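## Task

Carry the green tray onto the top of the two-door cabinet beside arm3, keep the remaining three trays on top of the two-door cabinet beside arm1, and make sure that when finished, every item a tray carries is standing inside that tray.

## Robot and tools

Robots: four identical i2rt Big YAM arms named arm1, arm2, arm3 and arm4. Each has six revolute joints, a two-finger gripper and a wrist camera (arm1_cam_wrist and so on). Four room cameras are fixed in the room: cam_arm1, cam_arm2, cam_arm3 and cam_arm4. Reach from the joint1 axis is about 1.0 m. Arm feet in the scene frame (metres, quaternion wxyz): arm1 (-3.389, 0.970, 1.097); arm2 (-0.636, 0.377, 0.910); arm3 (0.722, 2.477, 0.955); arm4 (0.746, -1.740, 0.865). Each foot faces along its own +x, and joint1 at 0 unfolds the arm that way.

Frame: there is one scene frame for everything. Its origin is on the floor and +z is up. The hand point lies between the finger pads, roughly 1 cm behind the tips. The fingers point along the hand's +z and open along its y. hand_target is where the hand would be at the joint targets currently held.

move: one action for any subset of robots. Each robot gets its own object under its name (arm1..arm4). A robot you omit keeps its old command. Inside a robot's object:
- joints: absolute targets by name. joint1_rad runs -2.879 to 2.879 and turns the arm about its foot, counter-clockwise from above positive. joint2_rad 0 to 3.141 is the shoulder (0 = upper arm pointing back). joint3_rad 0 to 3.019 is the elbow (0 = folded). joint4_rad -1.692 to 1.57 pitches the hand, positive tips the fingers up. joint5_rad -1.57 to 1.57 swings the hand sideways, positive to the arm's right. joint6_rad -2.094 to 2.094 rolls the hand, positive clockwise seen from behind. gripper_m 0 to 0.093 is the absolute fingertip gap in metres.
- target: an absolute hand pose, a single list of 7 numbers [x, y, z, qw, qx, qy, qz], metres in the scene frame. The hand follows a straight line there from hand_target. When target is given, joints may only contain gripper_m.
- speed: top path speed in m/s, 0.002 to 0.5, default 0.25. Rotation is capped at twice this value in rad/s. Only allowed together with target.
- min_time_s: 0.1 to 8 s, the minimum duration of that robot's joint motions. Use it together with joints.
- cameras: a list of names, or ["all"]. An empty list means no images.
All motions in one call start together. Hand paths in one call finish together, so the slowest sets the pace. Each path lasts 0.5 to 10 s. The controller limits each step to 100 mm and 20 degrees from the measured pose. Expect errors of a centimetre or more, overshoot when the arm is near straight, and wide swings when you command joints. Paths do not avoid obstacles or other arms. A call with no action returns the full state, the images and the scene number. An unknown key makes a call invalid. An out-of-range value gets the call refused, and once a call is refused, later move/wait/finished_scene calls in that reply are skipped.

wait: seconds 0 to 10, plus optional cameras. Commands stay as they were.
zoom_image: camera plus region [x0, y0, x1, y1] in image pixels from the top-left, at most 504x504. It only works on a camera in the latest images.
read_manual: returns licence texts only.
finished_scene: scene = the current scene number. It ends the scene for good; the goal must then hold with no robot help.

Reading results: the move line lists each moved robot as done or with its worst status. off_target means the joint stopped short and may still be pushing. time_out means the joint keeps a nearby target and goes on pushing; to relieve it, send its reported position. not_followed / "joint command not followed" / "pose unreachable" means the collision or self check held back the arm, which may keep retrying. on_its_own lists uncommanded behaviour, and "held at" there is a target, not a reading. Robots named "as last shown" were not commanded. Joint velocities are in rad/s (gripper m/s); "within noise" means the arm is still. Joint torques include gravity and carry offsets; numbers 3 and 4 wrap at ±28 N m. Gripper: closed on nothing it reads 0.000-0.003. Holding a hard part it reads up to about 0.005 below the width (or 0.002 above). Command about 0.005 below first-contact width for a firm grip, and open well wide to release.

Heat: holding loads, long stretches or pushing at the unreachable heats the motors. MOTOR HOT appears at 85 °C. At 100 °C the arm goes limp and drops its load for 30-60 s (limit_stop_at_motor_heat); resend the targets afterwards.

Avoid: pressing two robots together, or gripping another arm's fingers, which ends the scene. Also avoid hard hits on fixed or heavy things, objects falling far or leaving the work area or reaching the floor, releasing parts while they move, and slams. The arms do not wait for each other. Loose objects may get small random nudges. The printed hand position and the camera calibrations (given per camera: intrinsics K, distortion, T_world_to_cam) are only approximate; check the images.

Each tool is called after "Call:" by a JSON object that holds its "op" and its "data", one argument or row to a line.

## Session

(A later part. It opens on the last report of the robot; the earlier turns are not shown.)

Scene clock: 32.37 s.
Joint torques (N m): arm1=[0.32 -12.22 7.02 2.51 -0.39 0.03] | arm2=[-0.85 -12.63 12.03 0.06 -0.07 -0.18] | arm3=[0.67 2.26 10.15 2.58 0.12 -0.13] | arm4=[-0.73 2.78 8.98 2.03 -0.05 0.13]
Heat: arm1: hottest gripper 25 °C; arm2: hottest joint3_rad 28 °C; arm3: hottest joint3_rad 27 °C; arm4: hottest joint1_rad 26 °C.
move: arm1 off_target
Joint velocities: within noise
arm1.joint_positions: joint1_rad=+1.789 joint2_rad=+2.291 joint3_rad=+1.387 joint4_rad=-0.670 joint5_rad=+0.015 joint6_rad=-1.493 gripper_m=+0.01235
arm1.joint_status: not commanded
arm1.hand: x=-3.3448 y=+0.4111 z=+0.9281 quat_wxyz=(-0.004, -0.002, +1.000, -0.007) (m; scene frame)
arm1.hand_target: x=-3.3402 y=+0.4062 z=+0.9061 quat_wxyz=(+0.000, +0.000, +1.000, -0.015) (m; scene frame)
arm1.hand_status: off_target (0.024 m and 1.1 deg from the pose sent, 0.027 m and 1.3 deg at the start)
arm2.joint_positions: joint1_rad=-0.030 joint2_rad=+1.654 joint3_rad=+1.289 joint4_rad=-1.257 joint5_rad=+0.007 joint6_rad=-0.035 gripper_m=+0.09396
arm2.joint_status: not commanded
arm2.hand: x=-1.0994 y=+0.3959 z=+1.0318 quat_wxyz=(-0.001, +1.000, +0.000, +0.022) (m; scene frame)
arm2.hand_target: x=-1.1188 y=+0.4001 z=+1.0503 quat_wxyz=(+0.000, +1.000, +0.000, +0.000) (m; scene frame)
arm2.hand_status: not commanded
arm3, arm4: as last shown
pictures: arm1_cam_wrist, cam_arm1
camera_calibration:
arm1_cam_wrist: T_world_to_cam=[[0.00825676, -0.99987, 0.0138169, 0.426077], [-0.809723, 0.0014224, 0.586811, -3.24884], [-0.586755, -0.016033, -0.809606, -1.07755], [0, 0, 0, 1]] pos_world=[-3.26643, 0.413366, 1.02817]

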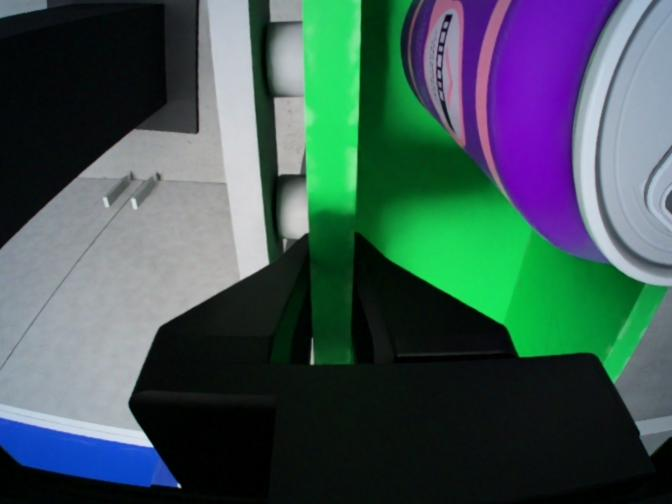

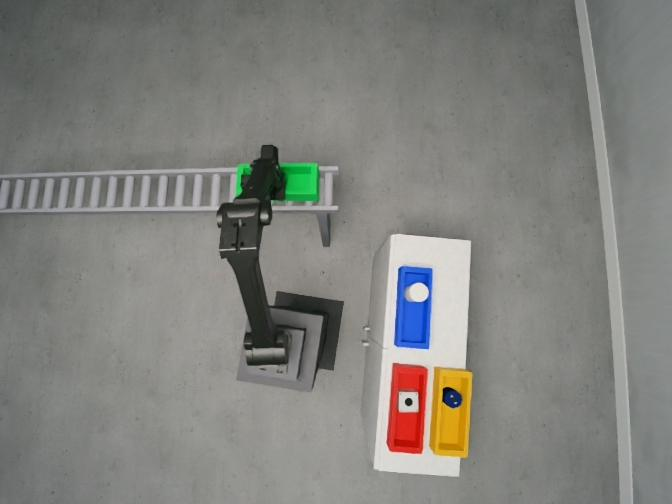

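Call:
{"op": "move", "data": {
  "arm1": {"target":[-3.34,0.420,0.975,0,0,0.9996,-0.02],"speed":0.1}
}}

Call:
{"op": "move", "data": {
  "arm1": {"target":[-3.34,0.419,0.91,0,0,0.9999,-0.012],"speed":0.08},
  "cameras": ["arm1_cam_wrist","cam_arm1"]
}}

Call:
{"op": "zoom_image", "data": {
  "camera": "cam_arm1",
  "region": [220, 150, 350, 230]
}}

Scene clock: 34.33 s.
Joint torques (N m): arm1=[0.62 -18.32 6.6 -0.03 -0.35 -0.01] | arm2=[-0.91 -12.63 12.03 0.06 -0.07 -0.18] | arm3=[0.97 2.37 10.15 2.56 0.13 -0.12] | arm4=[-0.73 2.84 8.98 2.03 -0.05 0.14]
Heat: arm1: hottest gripper 25 °C; arm2: hottest joint3_rad 28 °C; arm3: hottest joint3_rad 27 °C; arm4: hottest joint1_rad 26 °C.
move: arm1 off_target
Joint velocities: within noise
arm1.joint_positions: joint1_rad=+1.789 joint2_rad=+2.218 joint3_rad=+1.311 joint4_rad=-0.692 joint5_rad=+0.015 joint6_rad=-1.486 gripper_m=+0.01235
arm1.joint_status: not commanded
arm1.hand: x=-3.3470 y=+0.4365 z=+0.9484 quat_wxyz=(-0.005, +0.001, +1.000, +0.006) (m; scene frame)
arm1.hand_target: x=-3.3401 y=+0.4205 z=+0.9747 quat_wxyz=(+0.000, +0.000, +1.000, -0.020) (m; scene frame)
arm1.hand_status: off_target (0.032 m and 3.0 deg from the pose sent, 0.048 m and 1.6 deg at the start)
arm2, arm3, arm4: as last shown
pictures: none

Scene clock: 35.67 s.
Joint torques (N m): arm1=[0.38 -11.93 8.61 1.14 -0.25 -0.02] | arm2=[-0.85 -12.63 12.03 0.06 -0.07 -0.19] | arm3=[0.85 2.32 10.17 2.52 0.12 -0.13] | arm4=[-0.73 2.84 8.96 2.04 -0.05 0.13]
Heat: arm1: hottest gripper 25 °C; arm2: hottest joint3_rad 28 °C; arm3: hottest joint3_rad 28 °C; arm4: hottest joint1_rad 26 °C.
move: arm1 off_target
Joint velocities: within noise
arm1.joint_positions: joint1_rad=+1.790 joint2_rad=+2.266 joint3_rad=+1.319 joint4_rad=-0.628 joint5_rad=+0.011 joint6_rad=-1.486 gripper_m=+0.01239
arm1.joint_status: not commanded
arm1.hand: x=-3.3448 y=+0.4305 z=+0.9252 quat_wxyz=(-0.002, +0.001, +1.000, -0.006) (m; scene frame)
arm1.hand_target: x=-3.3401 y=+0.4200 z=+0.9105 quat_wxyz=(+0.000, +0.000, +1.000, -0.012) (m; scene frame)
arm1.hand_status: off_target (0.020 m and 0.7 deg from the pose sent, 0.043 m and 2.1 deg at the start)
arm2, arm3, arm4: as last shown
pictures: arm1_cam_wrist, cam_arm1
camera_calibration:
arm1_cam_wrist: T_world_to_cam=[[0.00285254, -0.999914, 0.0128, 0.428412], [-0.812156, 0.00515146, 0.583418, -3.25381], [-0.583433, -0.0120598, -0.812071, -1.06784], [0, 0, 0, 1]] pos_world=[-3.26684, 0.432259, 1.02568]

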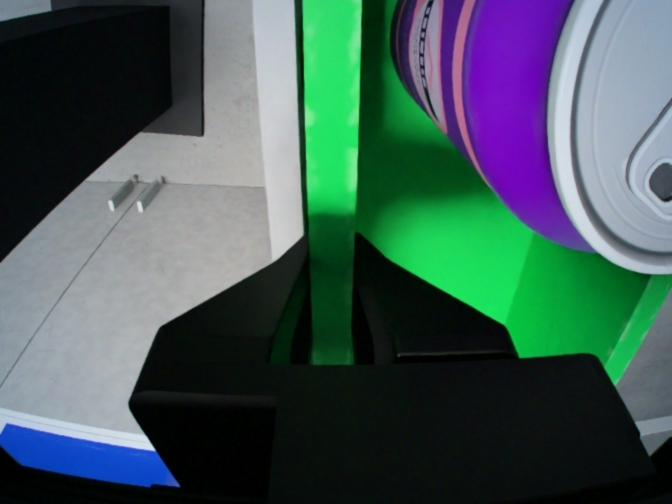

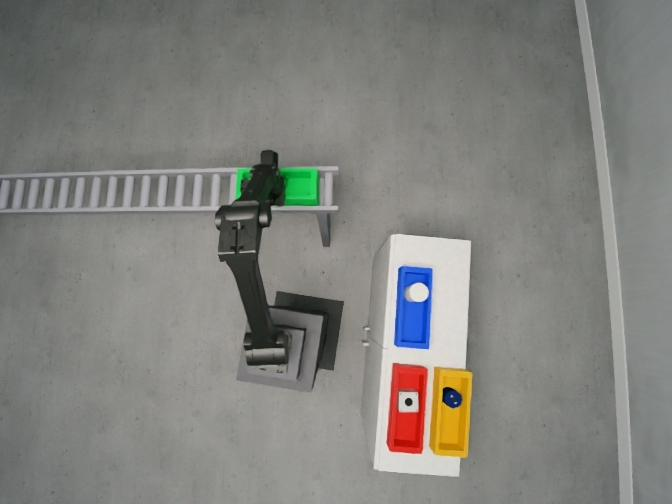

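Scaled by 3.877 from the camera's 672x504 image, which has a finer 960x720 frame.

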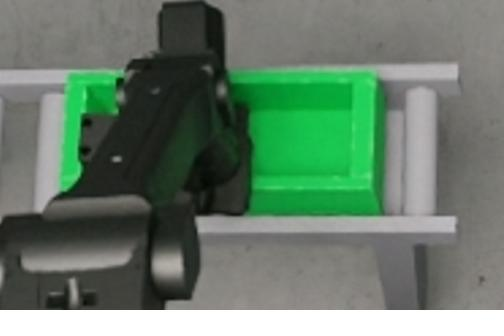

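Call:
{"op": "move", "data": {
  "arm1": {"target":[-3.34,0.406,0.920,0,0,0.9999,-0.012],"speed":0.06}
}}

Call:
{"op": "move", "data": {
  "arm1": {"target":[-3.34,0.410,0.895,0,0,0.9999,-0.01],"speed":0.06},
  "cameras": ["arm1_cam_wrist","cam_arm1"]
}}

Call:
{"op": "zoom_image", "data": {
  "camera": "cam_arm1",
  "region": [220, 150, 350, 230]
}}

Scene clock: 36.97 s.
Joint torques (N m): arm1=[0.26 -13.33 9.28 0.01 -0.25 -0.05] | arm2=[-0.91 -12.63 12.01 0.06 -0.07 -0.18] | arm3=[0.79 2.32 10.14 2.55 0.12 -0.13] | arm4=[-0.73 2.84 8.98 2.03 -0.05 0.14]
Heat: arm1: hottest gripper 25 °C; arm2: hottest joint3_rad 29 °C; arm3: hottest joint3_rad 28 °C; arm4: hottest joint1_rad 26 °C.
move: arm1 off_target
Joint velocities: within noise
arm1.joint_positions: joint1_rad=+1.790 joint2_rad=+2.280 joint3_rad=+1.358 joint4_rad=-0.647 joint5_rad=+0.011 joint6_rad=-1.486 gripper_m=+0.01239
arm1.joint_status: not commanded
arm1.hand: x=-3.3438 y=+0.4184 z=+0.9266 quat_wxyz=(-0.002, +0.001, +1.000, -0.009) (m; scene frame)
arm1.hand_target: x=-3.3400 y=+0.4065 z=+0.9203 quat_wxyz=(+0.000, +0.000, +1.000, -0.012) (m; scene frame)
arm1.hand_status: off_target (0.015 m and 0.4 deg from the pose sent, 0.025 m and 0.7 deg at the start)
arm2, arm3, arm4: as last shown
pictures: none

Scene clock: 37.93 s.
Joint torques (N m): arm1=[0.26 -10.52 8.61 1.99 -0.26 -0.04] | arm2=[-0.85 -12.69 12.01 0.06 -0.07 -0.18] | arm3=[0.91 2.14 10.17 2.52 0.13 -0.12] | arm4=[-0.73 2.78 8.96 2.03 -0.04 0.13]
Heat: arm1: hottest gripper 25 °C; arm2: hottest joint3_rad 29 °C; arm3: hottest joint3_rad 28 °C; arm4: hottest joint1_rad 26 °C.
move: arm1 off_target
Joint velocities: within noise
arm1.joint_positions: joint1_rad=+1.790 joint2_rad=+2.285 joint3_rad=+1.360 joint4_rad=-0.646 joint5_rad=+0.011 joint6_rad=-1.486 gripper_m=+0.01239
arm1.joint_status: not commanded
arm1.hand: x=-3.3438 y=+0.4182 z=+0.9246 quat_wxyz=(-0.002, +0.001, +1.000, -0.008) (m; scene frame)
arm1.hand_target: x=-3.3402 y=+0.4122 z=+0.8964 quat_wxyz=(+0.000, +0.000, +1.000, -0.010) (m; scene frame)
arm1.hand_status: off_target (0.031 m and 0.3 deg from the pose sent, 0.033 m and 0.3 deg at the start)
arm2, arm3, arm4: as last shown
pictures: arm1_cam_wrist, cam_arm1
camera_calibration:
arm1_cam_wrist: T_world_to_cam=[[0.00289676, -0.999858, 0.0166025, 0.412648], [-0.812348, 0.00732919, 0.583126, -3.25377], [-0.583165, -0.0151762, -0.812212, -1.06565], [0, 0, 0, 1]] pos_world=[-3.26584, 0.420264, 1.02498]

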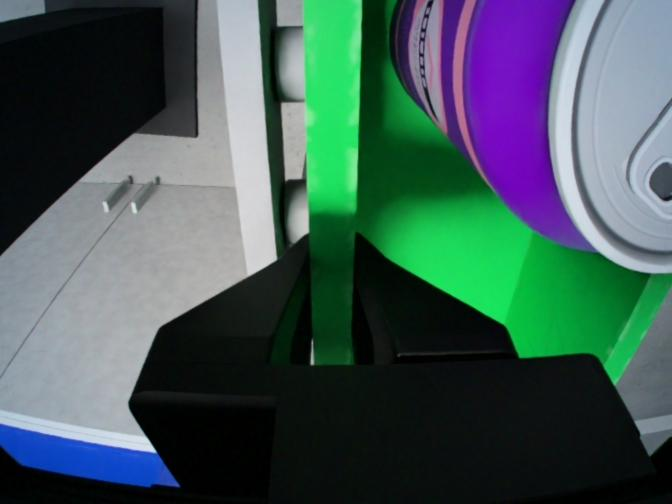

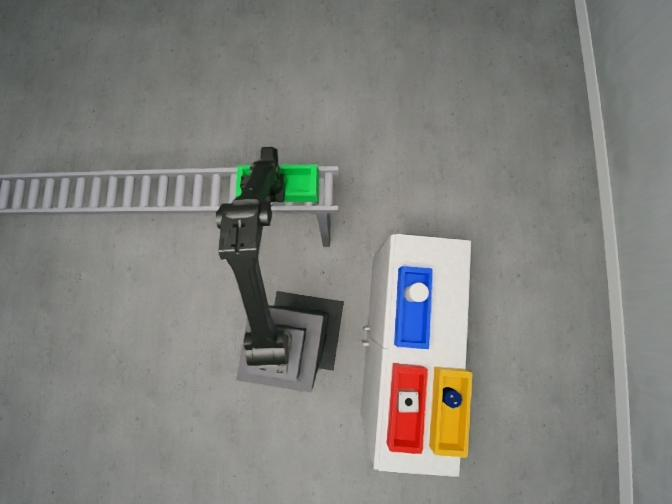

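Scaled by 3.877 from the camera's 672x504 image, which has a finer 960x720 frame.

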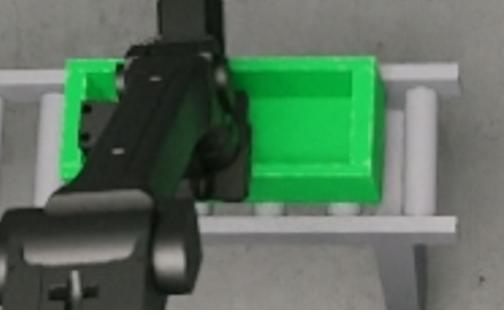

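Call:
{"op": "move", "data": {
  "arm1": {"target":[-3.343,0.417,0.919,0,0,1,-0.008],"speed":0.1}
}}

Call:
{"op": "move", "data": {
  "arm1": {"joints":{"gripper_m":0.034}}
}}

Call:
{"op": "move", "data": {
  "arm1": {"target":[-3.34,0.42,1.06,0,0,1,0],"speed":0.3},
  "cameras": ["arm1_cam_wrist","cam_arm1"]
}}

Scene clock: 40.50 s.
Joint torques (N m): arm1=[-0.03 -14.39 6.22 0.55 -0.27 -0.09] | arm2=[-0.85 -12.63 12.03 0.06 -0.07 -0.18] | arm3=[0.85 2.26 10.15 2.56 0.13 -0.11] | arm4=[-0.73 2.84 8.98 2.03 -0.05 0.14]
Heat: arm1: hottest gripper 25 °C; arm2: hottest joint3_rad 29 °C; arm3: hottest joint3_rad 28 °C; arm4: hottest joint1_rad 26 °C.
move: arm1 done
Joint velocities: within noise
arm1.joint_positions: joint1_rad=+1.790 joint2_rad=+2.283 joint3_rad=+1.360 joint4_rad=-0.646 joint5_rad=+0.011 joint6_rad=-1.486 gripper_m=+0.01239
arm1.joint_status: not commanded
arm1.hand: x=-3.3438 y=+0.4176 z=+0.9256 quat_wxyz=(-0.002, +0.001, +1.000, -0.009) (m; scene frame)
arm1.hand_target: x=-3.3430 y=+0.4172 z=+0.9191 quat_wxyz=(+0.000, +0.000, +1.000, -0.008) (m; scene frame)
arm1.hand_status: done (0.007 m and 0.2 deg from the pose sent, 0.006 m and 0.2 deg at the start)
arm2, arm3, arm4: as last shown
pictures: none

Scene clock: 41.10 s.
Joint torques (N m): arm1=[0.03 -14.56 6.12 0.5 -0.24 -0.09] | arm2=[-0.85 -12.63 12.01 0.06 -0.07 -0.18] | arm3=[0.79 2.2 10.17 2.56 0.13 -0.12] | arm4=[-0.73 2.78 8.96 2.02 -0.04 0.14]
Heat: arm1: hottest gripper 25 °C; arm2: hottest joint3_rad 29 °C; arm3: hottest joint3_rad 28 °C; arm4: hottest joint1_rad 26 °C.
move: arm1 done
Joint velocities: within noise
arm1.joint_positions: joint1_rad=+1.790 joint2_rad=+2.283 joint3_rad=+1.360 joint4_rad=-0.645 joint5_rad=+0.010 joint6_rad=-1.486 gripper_m=+0.03388
arm1.joint_status: all done
arm1.hand: x=-3.3436 y=+0.4174 z=+0.9256 quat_wxyz=(-0.001, +0.001, +1.000, -0.009) (m; scene frame)
arm1.hand_target: x=-3.3430 y=+0.4171 z=+0.9191 quat_wxyz=(+0.000, +0.000, +1.000, -0.008) (m; scene frame)
arm1.hand_status: not commanded
arm2, arm3, arm4: as last shown
pictures: none

Scene clock: 42.37 s.
Joint torques (N m): arm1=[0.5 -13.33 9.83 -0.28 -0.24 -0.01] | arm2=[-0.97 -12.69 12.01 0.05 -0.07 -0.18] | arm3=[0.85 2.26 10.17 2.56 0.13 -0.12] | arm4=[-0.73 2.78 8.98 2.03 -0.05 0.14]
Heat: arm1: hottest gripper 25 °C; arm2: hottest joint3_rad 29 °C; arm3: hottest joint3_rad 28 °C; arm4: hottest joint1_rad 26 °C.
move: arm1 done
Joint velocities: within noise
arm1.joint_positions: joint1_rad=+1.790 joint2_rad=+2.026 joint3_rad=+1.354 joint4_rad=-0.914 joint5_rad=+0.009 joint6_rad=-1.486 gripper_m=+0.03396
arm1.joint_status: not commanded
arm1.hand: x=-3.3450 y=+0.4266 z=+1.0609 quat_wxyz=(-0.001, +0.001, +1.000, -0.001) (m; scene frame)
arm1.hand_target: x=-3.3400 y=+0.4202 z=+1.0599 quat_wxyz=(+0.000, +0.000, +1.000, +0.000) (m; scene frame)
arm1.hand_status: done (0.008 m and 0.2 deg from the pose sent, 0.134 m and 1.1 deg at the start)
arm2: as last shown
arm3.joint_positions: joint1_rad=+0.827 joint2_rad=+0.635 joint3_rad=+1.493 joint4_rad=-1.192 joint5_rad=+0.128 joint6_rad=+0.670 gripper_m=+0.09396
arm3.joint_status: not commanded
arm3.hand: x=+0.7771 y=+2.7101 z=+1.5737 quat_wxyz=(-0.349, +0.256, -0.771, -0.466) (m; scene frame)
arm3.hand_target: x=+0.7762 y=+2.7061 z=+1.5860 quat_wxyz=(-0.354, +0.253, -0.764, -0.477) (m; scene frame)
arm3.hand_status: not commanded
arm4.joint_positions: joint1_rad=-0.546 joint2_rad=+0.615 joint3_rad=+1.544 joint4_rad=-1.256 joint5_rad=-0.261 joint6_rad=-0.380 gripper_m=+0.09396
arm4.joint_status: not commanded
arm4.hand: x=+0.8806 y=-1.9065 z=+1.4980 quat_wxyz=(-0.502, -0.207, -0.782, +0.305) (m; scene frame)
arm4.hand_target: x=+0.8787 y=-1.9029 z=+1.5072 quat_wxyz=(-0.508, -0.204, -0.776, +0.312) (m; scene frame)
arm4.hand_status: not commanded
pictures: arm1_cam_wrist, cam_arm1
camera_calibration:
arm1_cam_wrist: T_world_to_cam=[[0.0029751, -0.999994, 0.00194529, 0.434704], [-0.813004, -0.00128612, 0.582256, -3.33187], [-0.58225, -0.0033138, -0.813003, -0.956663], [0, 0, 0, 1]] pos_world=[-3.26714, 0.427245, 1.16139]

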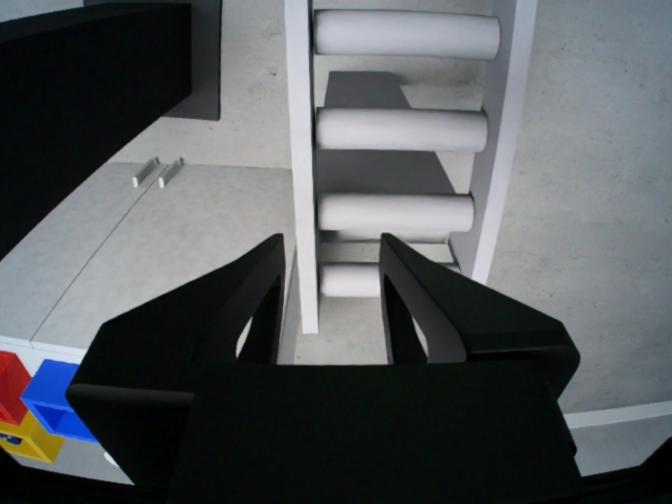

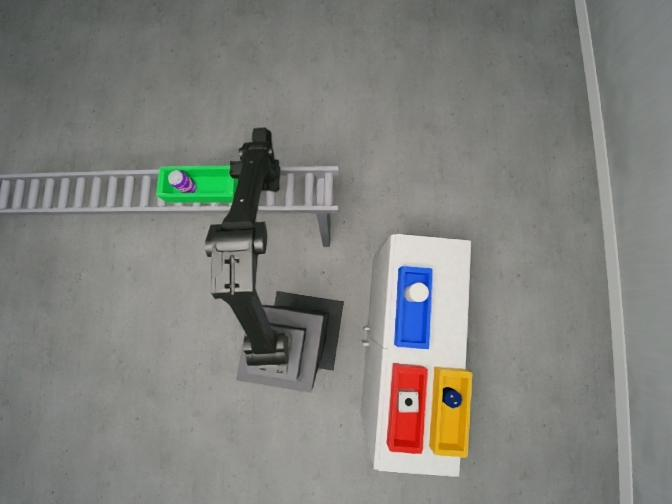

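Call:
{"op": "wait", "data": {
  "seconds": 9,
  "cameras": ["arm2_cam_wrist","cam_arm2"]
}}

Scene clock: 51.57 s.
Joint torques (N m): arm1=[0.5 -13.27 9.7 -0.28 -0.24 -0.01] | arm2=[-0.85 -12.63 12.03 0.05 -0.07 -0.19] | arm3=[1.03 2.32 10.15 2.55 0.12 -0.11] | arm4=[-0.73 2.84 8.96 2.02 -0.05 0.14]
Heat: arm1: hottest joint3_rad 25 °C; arm2: hottest joint3_rad 30 °C; arm3: hottest joint3_rad 28 °C; arm4: hottest joint1_rad 26 °C.
Joint velocities: within noise
arm1.joint_positions: joint1_rad=+1.790 joint2_rad=+2.026 joint3_rad=+1.354 joint4_rad=-0.914 joint5_rad=+0.009 joint6_rad=-1.486 gripper_m=+0.03396
arm1.joint_status: not commanded
arm1.hand: x=-3.3450 y=+0.4266 z=+1.0609 quat_wxyz=(-0.001, +0.001, +1.000, -0.001) (m; scene frame)
arm1.hand_target: x=-3.3400 y=+0.4202 z=+1.0599 quat_wxyz=(+0.000, +0.000, +1.000, +0.000) (m; scene frame)
arm1.hand_status: done (0.008 m and 0.2 deg from the pose sent, 0.134 m and 1.1 deg at the start)
arm2.joint_positions: joint1_rad=-0.030 joint2_rad=+1.654 joint3_rad=+1.289 joint4_rad=-1.257 joint5_rad=+0.007 joint6_rad=-0.035 gripper_m=+0.09396
arm2.joint_status: not commanded
arm2.hand: x=-1.0994 y=+0.3959 z=+1.0318 quat_wxyz=(-0.001, +1.000, +0.000, +0.022) (m; scene frame)
arm2.hand_target: x=-1.1188 y=+0.4001 z=+1.0503 quat_wxyz=(+0.000, +1.000, +0.000, +0.000) (m; scene frame)
arm2.hand_status: not commanded
arm3.joint_positions: joint1_rad=+0.827 joint2_rad=+0.635 joint3_rad=+1.493 joint4_rad=-1.192 joint5_rad=+0.128 joint6_rad=+0.670 gripper_m=+0.09396
arm3.joint_status: not commanded
arm3.hand: x=+0.7771 y=+2.7101 z=+1.5737 quat_wxyz=(-0.349, +0.256, -0.771, -0.466) (m; scene frame)
arm3.hand_target: x=+0.7762 y=+2.7061 z=+1.5860 quat_wxyz=(-0.354, +0.253, -0.764, -0.477) (m; scene frame)
arm3.hand_status: not commanded
arm4.joint_positions: joint1_rad=-0.546 joint2_rad=+0.615 joint3_rad=+1.544 joint4_rad=-1.256 joint5_rad=-0.261 joint6_rad=-0.380 gripper_m=+0.09396
arm4.joint_status: not commanded
arm4.hand: x=+0.8806 y=-1.9065 z=+1.4980 quat_wxyz=(-0.502, -0.207, -0.782, +0.305) (m; scene frame)
arm4.hand_target: x=+0.8787 y=-1.9029 z=+1.5072 quat_wxyz=(-0.508, -0.204, -0.776, +0.312) (m; scene frame)
arm4.hand_status: not commanded
wait: 9.00 s; at rest by 0.07 s
pictures: arm2_cam_wrist, cam_arm2
camera_calibration:
arm2_cam_wrist: T_world_to_cam=[[-0.0357856, 0.999294, 0.0114574, -0.452082], [0.784933, 0.0210095, 0.619224, 0.219304], [0.618546, 0.0311526, -0.785131, 1.60222], [0, 0, 0, 1]] pos_world=[-1.17937, 0.397241, 1.12734]

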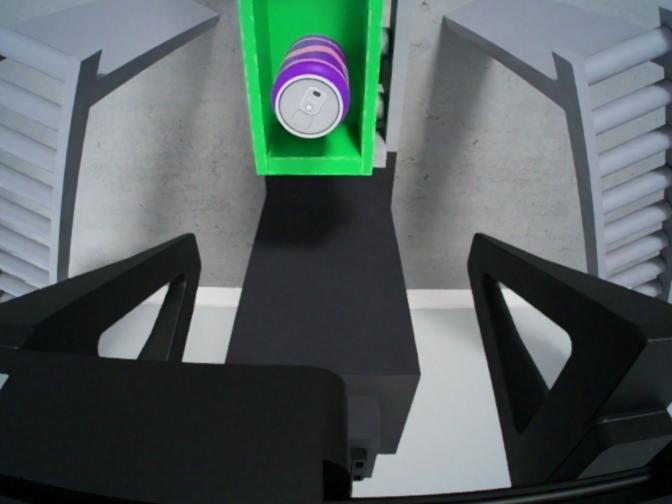

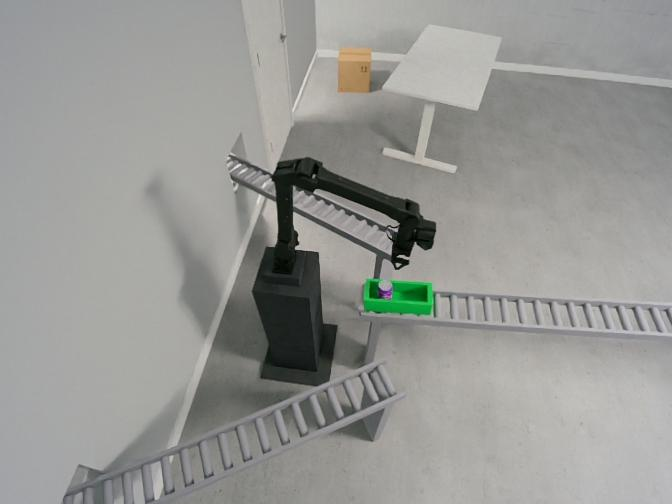

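Call:
{"op": "move", "data": {
  "arm2": {"target":[-1.148,0.343,0.90,0,1,0,0],"speed":0.3,"joints":{"gripper_m":0.036}},
  "cameras": ["arm2_cam_wrist"]
}}

Scene clock: 53.83 s.
Joint torques (N m): arm1=[0.5 -13.33 9.7 -0.27 -0.24 -0.01] | arm2=[-0.03 -15.27 7.53 0.73 -0.03 0] | arm3=[0.97 2.43 10.11 2.54 0.12 -0.13] | arm4=[-0.67 2.78 8.96 2.03 -0.05 0.14]
Heat: arm1: hottest joint3_rad 25 °C; arm2: hottest joint3_rad 30 °C; arm3: hottest joint3_rad 28 °C; arm4: hottest joint1_rad 26 °C.
move: arm2 done
Joint velocities: within noise
arm1, arm3, arm4: as last shown
arm2.joint_positions: joint1_rad=+0.073 joint2_rad=+1.910 joint3_rad=+1.247 joint4_rad=-0.938 joint5_rad=+0.005 joint6_rad=+0.060 gripper_m=+0.03607
arm2.joint_status: all done
arm2.hand: x=-1.1400 y=+0.3446 z=+0.8958 quat_wxyz=(-0.002, +1.000, +0.004, +0.011) (m; scene frame)
arm2.hand_target: x=-1.1478 y=+0.3430 z=+0.9001 quat_wxyz=(+0.000, +1.000, +0.000, +0.000) (m; scene frame)
arm2.hand_status: done (0.009 m and 1.4 deg from the pose sent, 0.150 m and 2.5 deg at the start)
pictures: arm2_cam_wrist
camera_calibration:
arm2_cam_wrist: T_world_to_cam=[[-0.0426746, 0.998995, 0.013694, -0.410474], [0.797936, 0.0258311, 0.602189, 0.364894], [0.60123, 0.0366251, -0.798236, 1.51225], [0, 0, 0, 1]] pos_world=[-1.21789, 0.345249, 0.993018]

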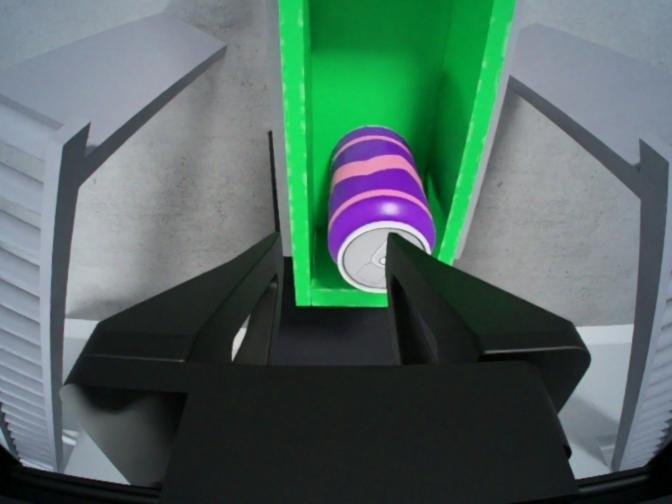

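Call:
{"op": "move", "data": {
  "arm2": {"target":[-1.162,0.332,0.82,0,1,0,0],"speed":0.2},
  "cameras": ["arm2_cam_wrist"]
}}

Scene clock: 55.60 s.
Joint torques (N m): arm1=[0.5 -13.27 9.7 -0.28 -0.24 -0.01] | arm2=[0.44 -16.32 7.57 0.65 -0.04 -0.01] | arm3=[0.97 2.32 10.17 2.55 0.12 -0.12] | arm4=[-0.73 2.84 8.96 2.03 -0.05 0.14]
Heat: arm1: hottest joint3_rad 25 °C; arm2: hottest joint3_rad 30 °C; arm3: hottest joint3_rad 29 °C; arm4: hottest joint1_rad 26 °C.
move: arm2 off_target
Joint velocities: within noise
arm1, arm3, arm4: as last shown
arm2.joint_positions: joint1_rad=+0.086 joint2_rad=+2.076 joint3_rad=+1.247 joint4_rad=-0.783 joint5_rad=+0.005 joint6_rad=+0.079 gripper_m=+0.03607
arm2.joint_status: not commanded
arm2.hand: x=-1.1469 y=+0.3375 z=+0.8134 quat_wxyz=(-0.002, +1.000, +0.001, +0.017) (m; scene frame)
arm2.hand_target: x=-1.1616 y=+0.3320 z=+0.8203 quat_wxyz=(+0.000, +1.000, +0.000, +0.000) (m; scene frame)
arm2.hand_status: off_target (0.017 m and 2.0 deg from the pose sent, 0.080 m and 1.4 deg at the start)
pictures: arm2_cam_wrist
camera_calibration:
arm2_cam_wrist: T_world_to_cam=[[-0.0363851, 0.99923, 0.0146734, -0.396136], [0.790966, 0.0198213, 0.611539, 0.406516], [0.610777, 0.0338571, -0.791078, 1.45702], [0, 0, 0, 1]] pos_world=[-1.22587, 0.338443, 0.909833]

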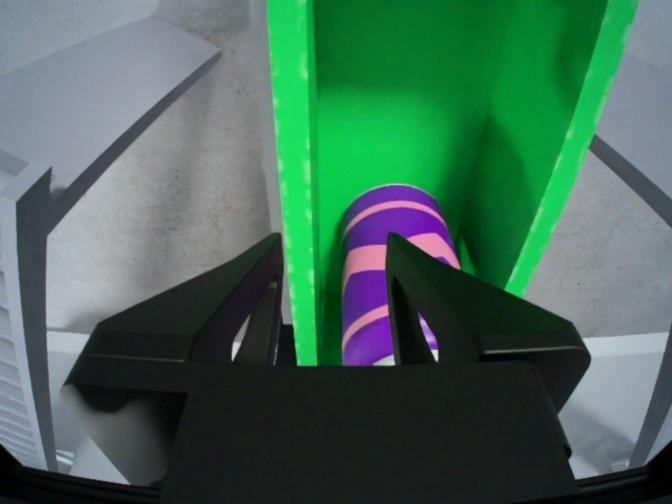

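Call:
{"op": "move", "data": {
  "arm2": {"target":[-1.170,0.319,0.805,0,1,0,0],"speed":0.12}
}}

Call:
{"op": "move", "data": {
  "arm2": {"target":[-1.172,0.321,0.77,0,1,0,0],"speed":0.1},
  "cameras": ["arm2_cam_wrist"]
}}

Scene clock: 57.07 s.
Joint torques (N m): arm1=[0.5 -13.27 9.69 -0.28 -0.24 -0.01] | arm2=[0.26 -15.44 8.66 0.7 -0.03 0.01] | arm3=[0.85 2.26 10.14 2.59 0.12 -0.13] | arm4=[-0.73 2.78 8.96 2.03 -0.04 0.14]
Heat: arm1: hottest joint3_rad 25 °C; arm2: hottest joint3_rad 30 °C; arm3: hottest joint3_rad 29 °C; arm4: hottest joint1_rad 26 °C.
move: arm2 off_target
Joint velocities: within noise
arm1, arm3, arm4: as last shown
arm2.joint_positions: joint1_rad=+0.110 joint2_rad=+2.107 joint3_rad=+1.254 joint4_rad=-0.769 joint5_rad=+0.004 joint6_rad=+0.101 gripper_m=+0.03607
arm2.joint_status: not commanded
arm2.hand: x=-1.1461 y=+0.3247 z=+0.8001 quat_wxyz=(-0.003, +1.000, +0.002, +0.021) (m; scene frame)
arm2.hand_target: x=-1.1692 y=+0.3190 z=+0.8058 quat_wxyz=(+0.000, +1.000, +0.000, +0.000) (m; scene frame)
arm2.hand_status: off_target (0.025 m and 2.5 deg from the pose sent, 0.031 m and 2.0 deg at the start)
pictures: none

Scene clock: 58.33 s.
Joint torques (N m): arm1=[0.5 -13.33 9.69 -0.28 -0.24 -0.01] | arm2=[-0.09 -16.03 8.18 0.69 -0.02 -0.05] | arm3=[0.91 2.2 10.14 2.56 0.12 -0.12] | arm4=[-0.73 2.78 8.96 2.03 -0.05 0.14]
Heat: arm1: hottest joint3_rad 25 °C; arm2: hottest joint3_rad 30 °C; arm3: hottest joint3_rad 29 °C; arm4: hottest joint1_rad 26 °C.
move: arm2 off_target
Joint velocities: within noise
arm1, arm3, arm4: as last shown
arm2.joint_positions: joint1_rad=+0.110 joint2_rad=+2.181 joint3_rad=+1.265 joint4_rad=-0.705 joint5_rad=+0.004 joint6_rad=+0.102 gripper_m=+0.03607
arm2.joint_status: not commanded
arm2.hand: x=-1.1487 y=+0.3243 z=+0.7653 quat_wxyz=(-0.003, +1.000, +0.002, +0.021) (m; scene frame)
arm2.hand_target: x=-1.1712 y=+0.3210 z=+0.7707 quat_wxyz=(+0.000, +1.000, +0.000, +0.000) (m; scene frame)
arm2.hand_status: off_target (0.024 m and 2.4 deg from the pose sent, 0.040 m and 2.5 deg at the start)
pictures: arm2_cam_wrist
camera_calibration:
arm2_cam_wrist: T_world_to_cam=[[-0.0388326, 0.999122, 0.0157274, -0.386004], [0.786144, 0.0208316, 0.617692, 0.427048], [0.616822, 0.0363506, -0.786263, 1.42288], [0, 0, 0, 1]] pos_world=[-1.22837, 0.325046, 0.861043]

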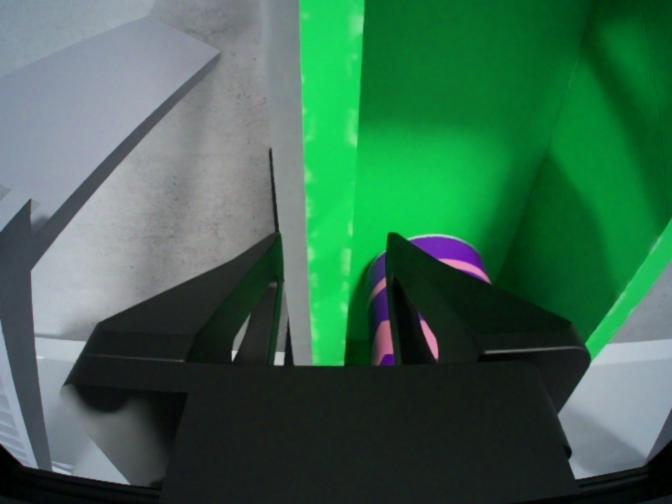

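Call:
{"op": "move", "data": {
  "arm2": {"target":[-1.172,0.322,0.765,0,1,0,0],"speed":0.1,"joints":{"gripper_m":0.0}}
}}

Call:
{"op": "move", "data": {
  "arm2": {"target":[-1.165,0.33,0.86,0,1,0,0],"speed":0.08},
  "cameras": ["arm2_cam_wrist","cam_arm2"]
}}

Call:
{"op": "zoom_image", "data": {
  "camera": "cam_arm2",
  "region": [340, 230, 480, 340]
}}

Scene clock: 59.70 s.
Joint torques (N m): arm1=[0.5 -13.33 9.69 -0.27 -0.24 -0.01] | arm2=[-0.32 -15.27 8.21 0.95 0.13 -0.13] | arm3=[0.85 2.37 10.14 2.52 0.12 -0.12] | arm4=[-0.73 2.78 8.98 2.03 -0.04 0.14]
Heat: arm1: hottest joint3_rad 25 °C; arm2: hottest joint3_rad 30 °C; arm3: hottest joint3_rad 29 °C; arm4: hottest joint1_rad 26 °C.
move: arm2 off_target
Joint velocities: within noise
arm1, arm3, arm4: as last shown
arm2.joint_positions: joint1_rad=+0.111 joint2_rad=+2.181 joint3_rad=+1.265 joint4_rad=-0.703 joint5_rad=+0.000 joint6_rad=+0.107 gripper_m=+0.01199
arm2.joint_status: gripper_m off_target (ended at +0.01201, target +0.00000)
arm2.hand: x=-1.1491 y=+0.3233 z=+0.7652 quat_wxyz=(-0.001, +1.000, -0.001, +0.020) (m; scene frame)
arm2.hand_target: x=-1.1712 y=+0.3222 z=+0.7657 quat_wxyz=(+0.000, +1.000, +0.000, +0.000) (m; scene frame)
arm2.hand_status: off_target (0.023 m and 2.3 deg from the pose sent, 0.023 m and 2.4 deg at the start)
pictures: none

Scene clock: 61.63 s.
Joint torques (N m): arm1=[0.5 -13.27 9.7 -0.29 -0.24 -0.01] | arm2=[-0.85 -19.78 7.87 -0.34 0.2 -0.16] | arm3=[0.91 2.26 10.15 2.56 0.13 -0.12] | arm4=[-0.73 2.78 8.96 2.03 -0.05 0.14]
Heat: arm1: hottest joint3_rad 26 °C; arm2: hottest joint3_rad 30 °C; arm3: hottest joint3_rad 29 °C; arm4: hottest joint1_rad 26 °C.
move: arm2 off_target
Joint velocities: within noise
arm1, arm3, arm4: as last shown
arm2.joint_positions: joint1_rad=+0.105 joint2_rad=+2.060 joint3_rad=+1.265 joint4_rad=-0.843 joint5_rad=-0.002 joint6_rad=+0.097 gripper_m=+0.01199
arm2.joint_status: not commanded
arm2.hand: x=-1.1444 y=+0.3268 z=+0.8269 quat_wxyz=(-0.001, +1.000, +0.001, +0.029) (m; scene frame)
arm2.hand_target: x=-1.1640 y=+0.3300 z=+0.8595 quat_wxyz=(+0.000, +1.000, +0.000, +0.000) (m; scene frame)
arm2.hand_status: off_target (0.039 m and 3.4 deg from the pose sent, 0.096 m and 2.3 deg at the start)
pictures: arm2_cam_wrist, cam_arm2
camera_calibration:
arm2_cam_wrist: T_world_to_cam=[[-0.0379902, 0.999224, 0.0104149, -0.383954], [0.775593, 0.0229128, 0.630817, 0.362114], [0.630089, 0.0320426, -0.775862, 1.47666], [0, 0, 0, 1]] pos_world=[-1.22586, 0.328043, 0.921252]

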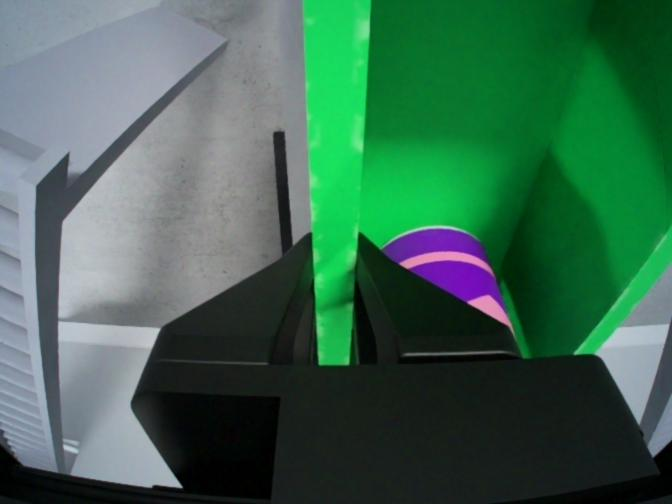

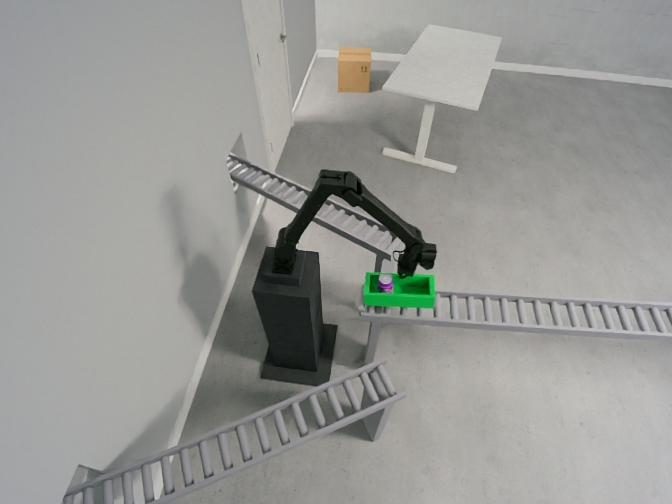

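Scaled by 3.600 from the camera's 672x504 image, which has a finer 960x720 frame.

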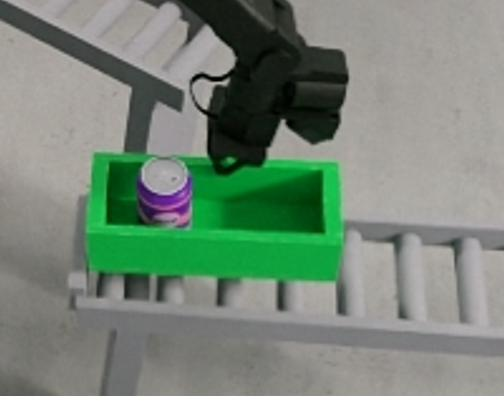

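Call:
{"op": "move", "data": {
  "arm2": {"target":[-1.165,0.335,1.07,0,1,0,0],"speed":0.15}
}}

Call:
{"op": "move", "data": {
  "arm2": {"joints":{"joint1_rad":-0.95,"joint6_rad":-1.5},"min_time_s":4},
  "cameras": ["arm2_cam_wrist","cam_arm2"]
}}

Call:
{"op": "zoom_image", "data": {
  "camera": "cam_arm2",
  "region": [300, 240, 480, 420]
}}

Scene clock: 64.47 s.
Joint torques (N m): arm1=[0.5 -13.33 9.69 -0.28 -0.24 -0.01] | arm2=[-0.91 -17.79 13.9 -0.53 0.21 -0.14] | arm3=[1.03 2.43 10.17 2.58 0.13 -0.13] | arm4=[-0.73 2.84 8.96 2.03 -0.05 0.14]
Heat: arm1: hottest joint3_rad 26 °C; arm2: hottest joint3_rad 30 °C; arm3: hottest joint3_rad 29 °C; arm4: hottest joint1_rad 26 °C.
move: arm2 off_target
Joint velocities: within noise
arm1, arm3, arm4: as last shown
arm2.joint_positions: joint1_rad=+0.097 joint2_rad=+1.794 joint3_rad=+1.441 joint4_rad=-1.328 joint5_rad=-0.002 joint6_rad=+0.087 gripper_m=+0.01199
arm2.joint_status: not commanded
arm2.hand: x=-1.1358 y=+0.3322 z=+1.0203 quat_wxyz=(-0.002, +0.999, +0.002, +0.051) (m; scene frame)
arm2.hand_target: x=-1.1611 y=+0.3352 z=+1.0701 quat_wxyz=(+0.000, +1.000, +0.000, -0.001) (m; scene frame)
arm2.hand_status: off_target (0.058 m and 5.9 deg from the pose sent, 0.244 m and 3.4 deg at the start)
pictures: none

Scene clock: 69.23 s.
Joint torques (N m): arm1=[0.5 -13.27 9.7 -0.28 -0.24 -0.01] | arm2=[0.03 -17.67 13.79 -0.12 0.19 -0.14] | arm3=[0.91 2.32 10.14 2.55 0.13 -0.11] | arm4=[-0.73 2.78 8.95 2.03 -0.05 0.14]
Heat: arm1: hottest joint3_rad 26 °C; arm2: hottest joint3_rad 32 °C; arm3: hottest joint3_rad 29 °C; arm4: hottest joint1_rad 26 °C.
move: arm2 done
Joint velocities: within noise
arm1.joint_positions: joint1_rad=+1.790 joint2_rad=+2.026 joint3_rad=+1.354 joint4_rad=-0.914 joint5_rad=+0.009 joint6_rad=-1.486 gripper_m=+0.03396
arm1.joint_status: not commanded
arm1.hand: x=-3.3450 y=+0.4266 z=+1.0609 quat_wxyz=(-0.001, +0.001, +1.000, -0.001) (m; scene frame)
arm1.hand_target: x=-3.3400 y=+0.4202 z=+1.0599 quat_wxyz=(+0.000, +0.000, +1.000, +0.000) (m; scene frame)
arm1.hand_status: not commanded
arm2.joint_positions: joint1_rad=-0.952 joint2_rad=+1.794 joint3_rad=+1.441 joint4_rad=-1.342 joint5_rad=-0.004 joint6_rad=-1.495 gripper_m=+0.01199
arm2.joint_status: all done
arm2.hand: x=-0.9226 y=+0.7861 z=+1.0177 quat_wxyz=(+0.060, +0.962, +0.265, +0.015) (m; scene frame)
arm2.hand_target: x=-0.9385 y=+0.8101 z=+1.0669 quat_wxyz=(+0.003, +0.963, +0.269, -0.001) (m; scene frame)
arm2.hand_status: not commanded
arm3.joint_positions: joint1_rad=+0.827 joint2_rad=+0.635 joint3_rad=+1.493 joint4_rad=-1.192 joint5_rad=+0.128 joint6_rad=+0.670 gripper_m=+0.09396
arm3.joint_status: not commanded
arm3.hand: x=+0.7771 y=+2.7101 z=+1.5737 quat_wxyz=(-0.349, +0.256, -0.771, -0.466) (m; scene frame)
arm3.hand_target: x=+0.7762 y=+2.7061 z=+1.5860 quat_wxyz=(-0.354, +0.253, -0.764, -0.477) (m; scene frame)
arm3.hand_status: not commanded
arm4.joint_positions: joint1_rad=-0.546 joint2_rad=+0.615 joint3_rad=+1.544 joint4_rad=-1.256 joint5_rad=-0.261 joint6_rad=-0.380 gripper_m=+0.09396
arm4.joint_status: not commanded
arm4.hand: x=+0.8806 y=-1.9065 z=+1.4980 quat_wxyz=(-0.502, -0.207, -0.782, +0.305) (m; scene frame)
arm4.hand_target: x=+0.8787 y=-1.9029 z=+1.5072 quat_wxyz=(-0.508, -0.204, -0.776, +0.312) (m; scene frame)
arm4.hand_status: not commanded
pictures: arm2_cam_wrist, cam_arm2
camera_calibration:
arm2_cam_wrist: T_world_to_cam=[[-0.539237, 0.834736, -0.111532, -1.04554], [0.65014, 0.496802, 0.574897, -0.372235], [0.535296, 0.237495, -0.810589, 1.25659], [0, 0, 0, 1]] pos_world=[-0.994438, 0.759246, 1.11596]

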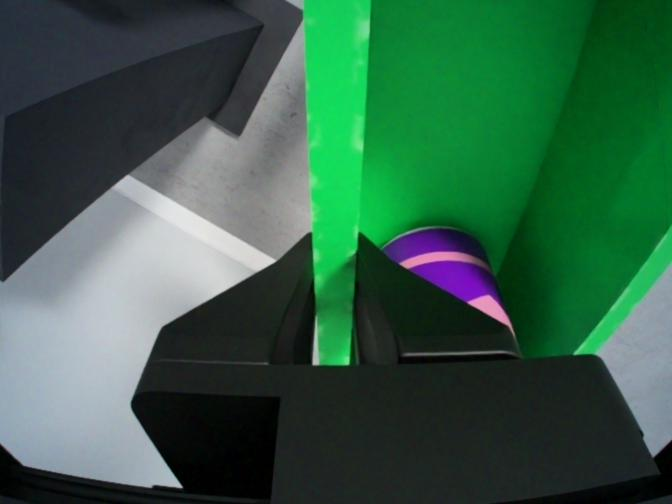

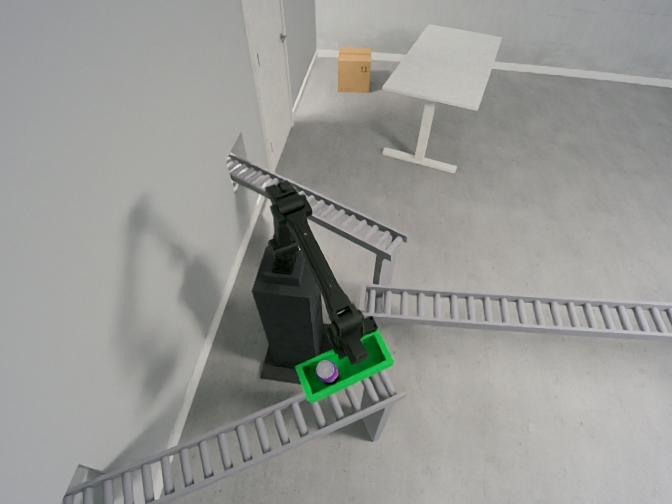

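Scaled by 2.800 from the camera's 672x504 image, which has a finer 960x720 frame.

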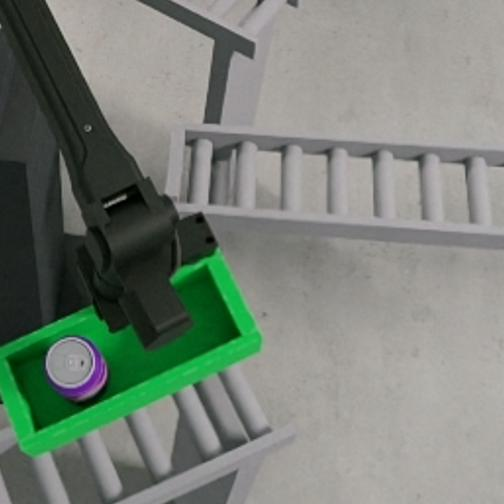

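Call:
{"op": "move", "data": {
  "arm2": {"target":[-0.962,0.865,0.88,-0.03,0.9624,0.2698,-0.008],"speed":0.2},
  "cameras": ["arm2_cam_wrist","cam_arm2"]
}}

Call:
{"op": "zoom_image", "data": {
  "camera": "cam_arm2",
  "region": [290, 300, 450, 460]
}}

Scene clock: 71.40 s.
Joint torques (N m): arm1=[0.5 -13.33 9.69 -0.28 -0.24 -0.01] | arm2=[-0.67 -20.31 7.98 0.9 0.27 -0.18] | arm3=[0.97 2.32 10.13 2.56 0.13 -0.13] | arm4=[-0.73 2.78 8.98 2.03 -0.05 0.14]
Heat: arm1: hottest joint3_rad 26 °C; arm2: hottest joint3_rad 32 °C; arm3: hottest joint3_rad 29 °C; arm4: hottest joint1_rad 26 °C.
move: arm2 off_target
Joint velocities: within noise
arm1, arm3, arm4: as last shown
arm2.joint_positions: joint1_rad=-0.965 joint2_rad=+2.093 joint3_rad=+1.423 joint4_rad=-0.919 joint5_rad=+0.003 joint6_rad=-1.517 gripper_m=+0.01199
arm2.joint_status: not commanded
arm2.hand: x=-0.9541 y=+0.8436 z=+0.8504 quat_wxyz=(+0.009, +0.963, +0.270, +0.000) (m; scene frame)
arm2.hand_target: x=-0.9614 y=+0.8641 z=+0.8803 quat_wxyz=(-0.030, +0.962, +0.270, -0.008) (m; scene frame)
arm2.hand_status: off_target (0.037 m and 4.5 deg from the pose sent, 0.164 m and 10.6 deg at the start)
pictures: arm2_cam_wrist, cam_arm2
camera_calibration:
arm2_cam_wrist: T_world_to_cam=[[-0.548875, 0.835886, -0.00552525, -1.22946], [0.678981, 0.449681, 0.580321, -0.221512], [0.487567, 0.314772, -0.814369, 1.01661], [0, 0, 0, 1]] pos_world=[-1.02008, 0.807294, 0.949654]

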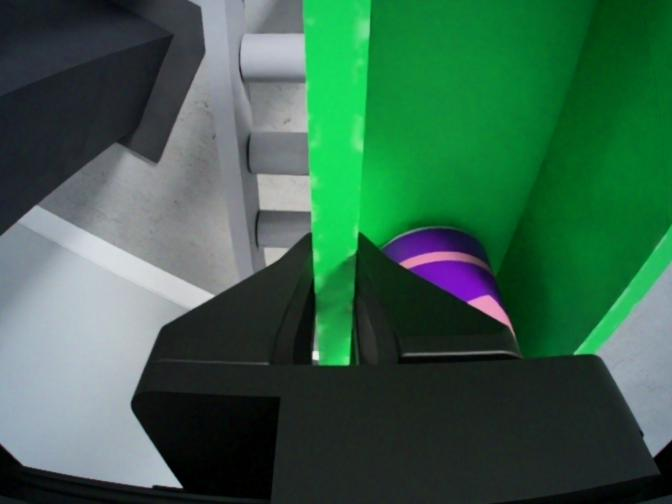

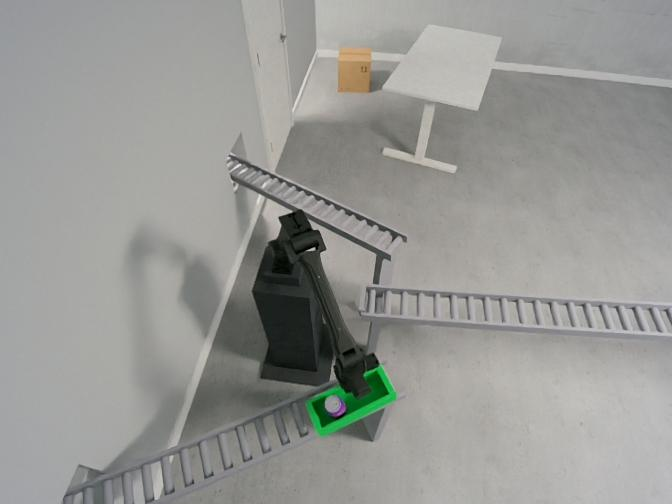

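Scaled by 3.150 from the camera's 672x504 image, which has a finer 960x720 frame.

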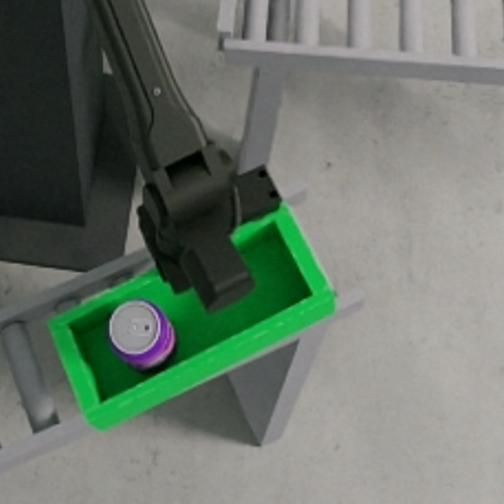

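Call:
{"op": "move", "data": {
  "arm2": {"target":[-0.942,0.830,0.85,-0.03,0.9624,0.2698,-0.008],"speed":0.15},
  "cameras": ["arm2_cam_wrist","cam_arm2"]
}}

Call:
{"op": "zoom_image", "data": {
  "camera": "cam_arm2",
  "region": [290, 300, 450, 460]
}}

Scene clock: 73.57 s.
Joint torques (N m): arm1=[0.5 -13.33 9.69 -0.28 -0.24 -0.01] | arm2=[-0.21 -20.54 6.97 0.81 0.27 -0.12] | arm3=[0.97 2.26 10.17 2.56 0.13 -0.12] | arm4=[-0.73 2.84 8.96 2.03 -0.05 0.14]
Heat: arm1: hottest joint3_rad 26 °C; arm2: hottest joint3_rad 31 °C; arm3: hottest joint3_rad 29 °C; arm4: hottest joint1_rad 26 °C.
move: arm2 off_target
Joint velocities: within noise
arm1, arm3, arm4: as last shown
arm2.joint_positions: joint1_rad=-0.965 joint2_rad=+2.077 joint3_rad=+1.267 joint4_rad=-0.790 joint5_rad=+0.003 joint6_rad=-1.517 gripper_m=+0.01199
arm2.joint_status: not commanded
arm2.hand: x=-0.9295 y=+0.8072 z=+0.8148 quat_wxyz=(+0.014, +0.963, +0.270, +0.002) (m; scene frame)
arm2.hand_target: x=-0.9414 y=+0.8290 z=+0.8500 quat_wxyz=(-0.030, +0.962, +0.270, -0.008) (m; scene frame)
arm2.hand_status: off_target (0.044 m and 5.2 deg from the pose sent, 0.018 m and 4.5 deg at the start)
pictures: arm2_cam_wrist, cam_arm2
camera_calibration:
arm2_cam_wrist: T_world_to_cam=[[-0.548911, 0.835692, -0.0177616, -1.17564], [0.674894, 0.45563, 0.580447, -0.209869], [0.493168, 0.306627, -0.814104, 0.998638], [0, 0, 0, 1]] pos_world=[-0.996181, 0.77189, 0.913932]

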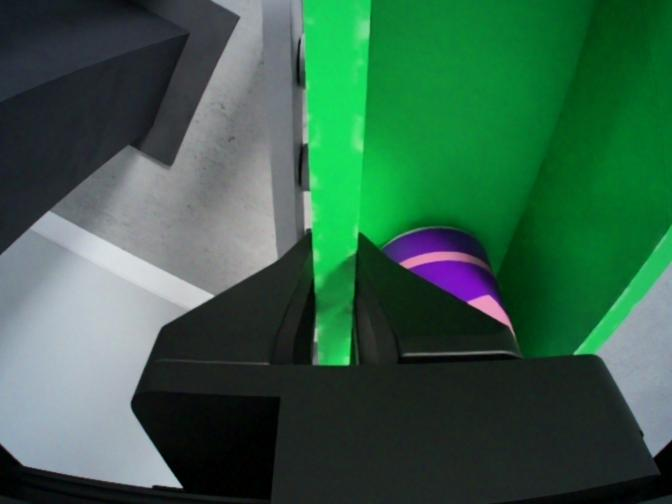

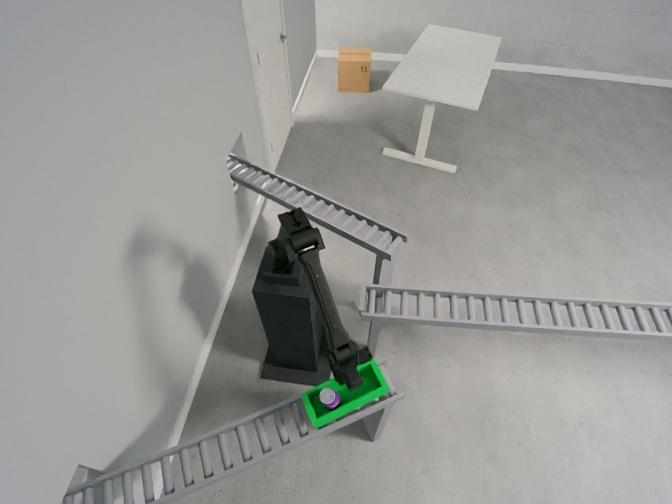

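Scaled by 3.150 from the camera's 672x504 image, which has a finer 960x720 frame.

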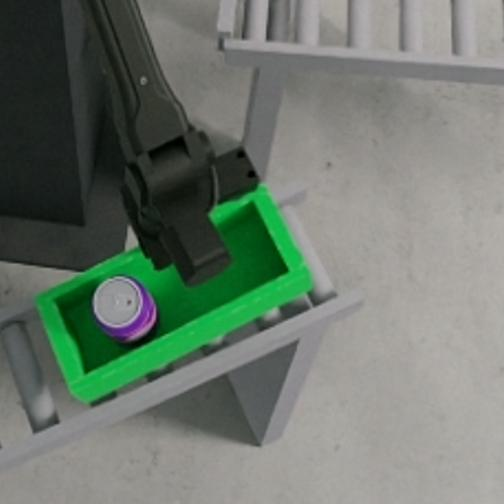

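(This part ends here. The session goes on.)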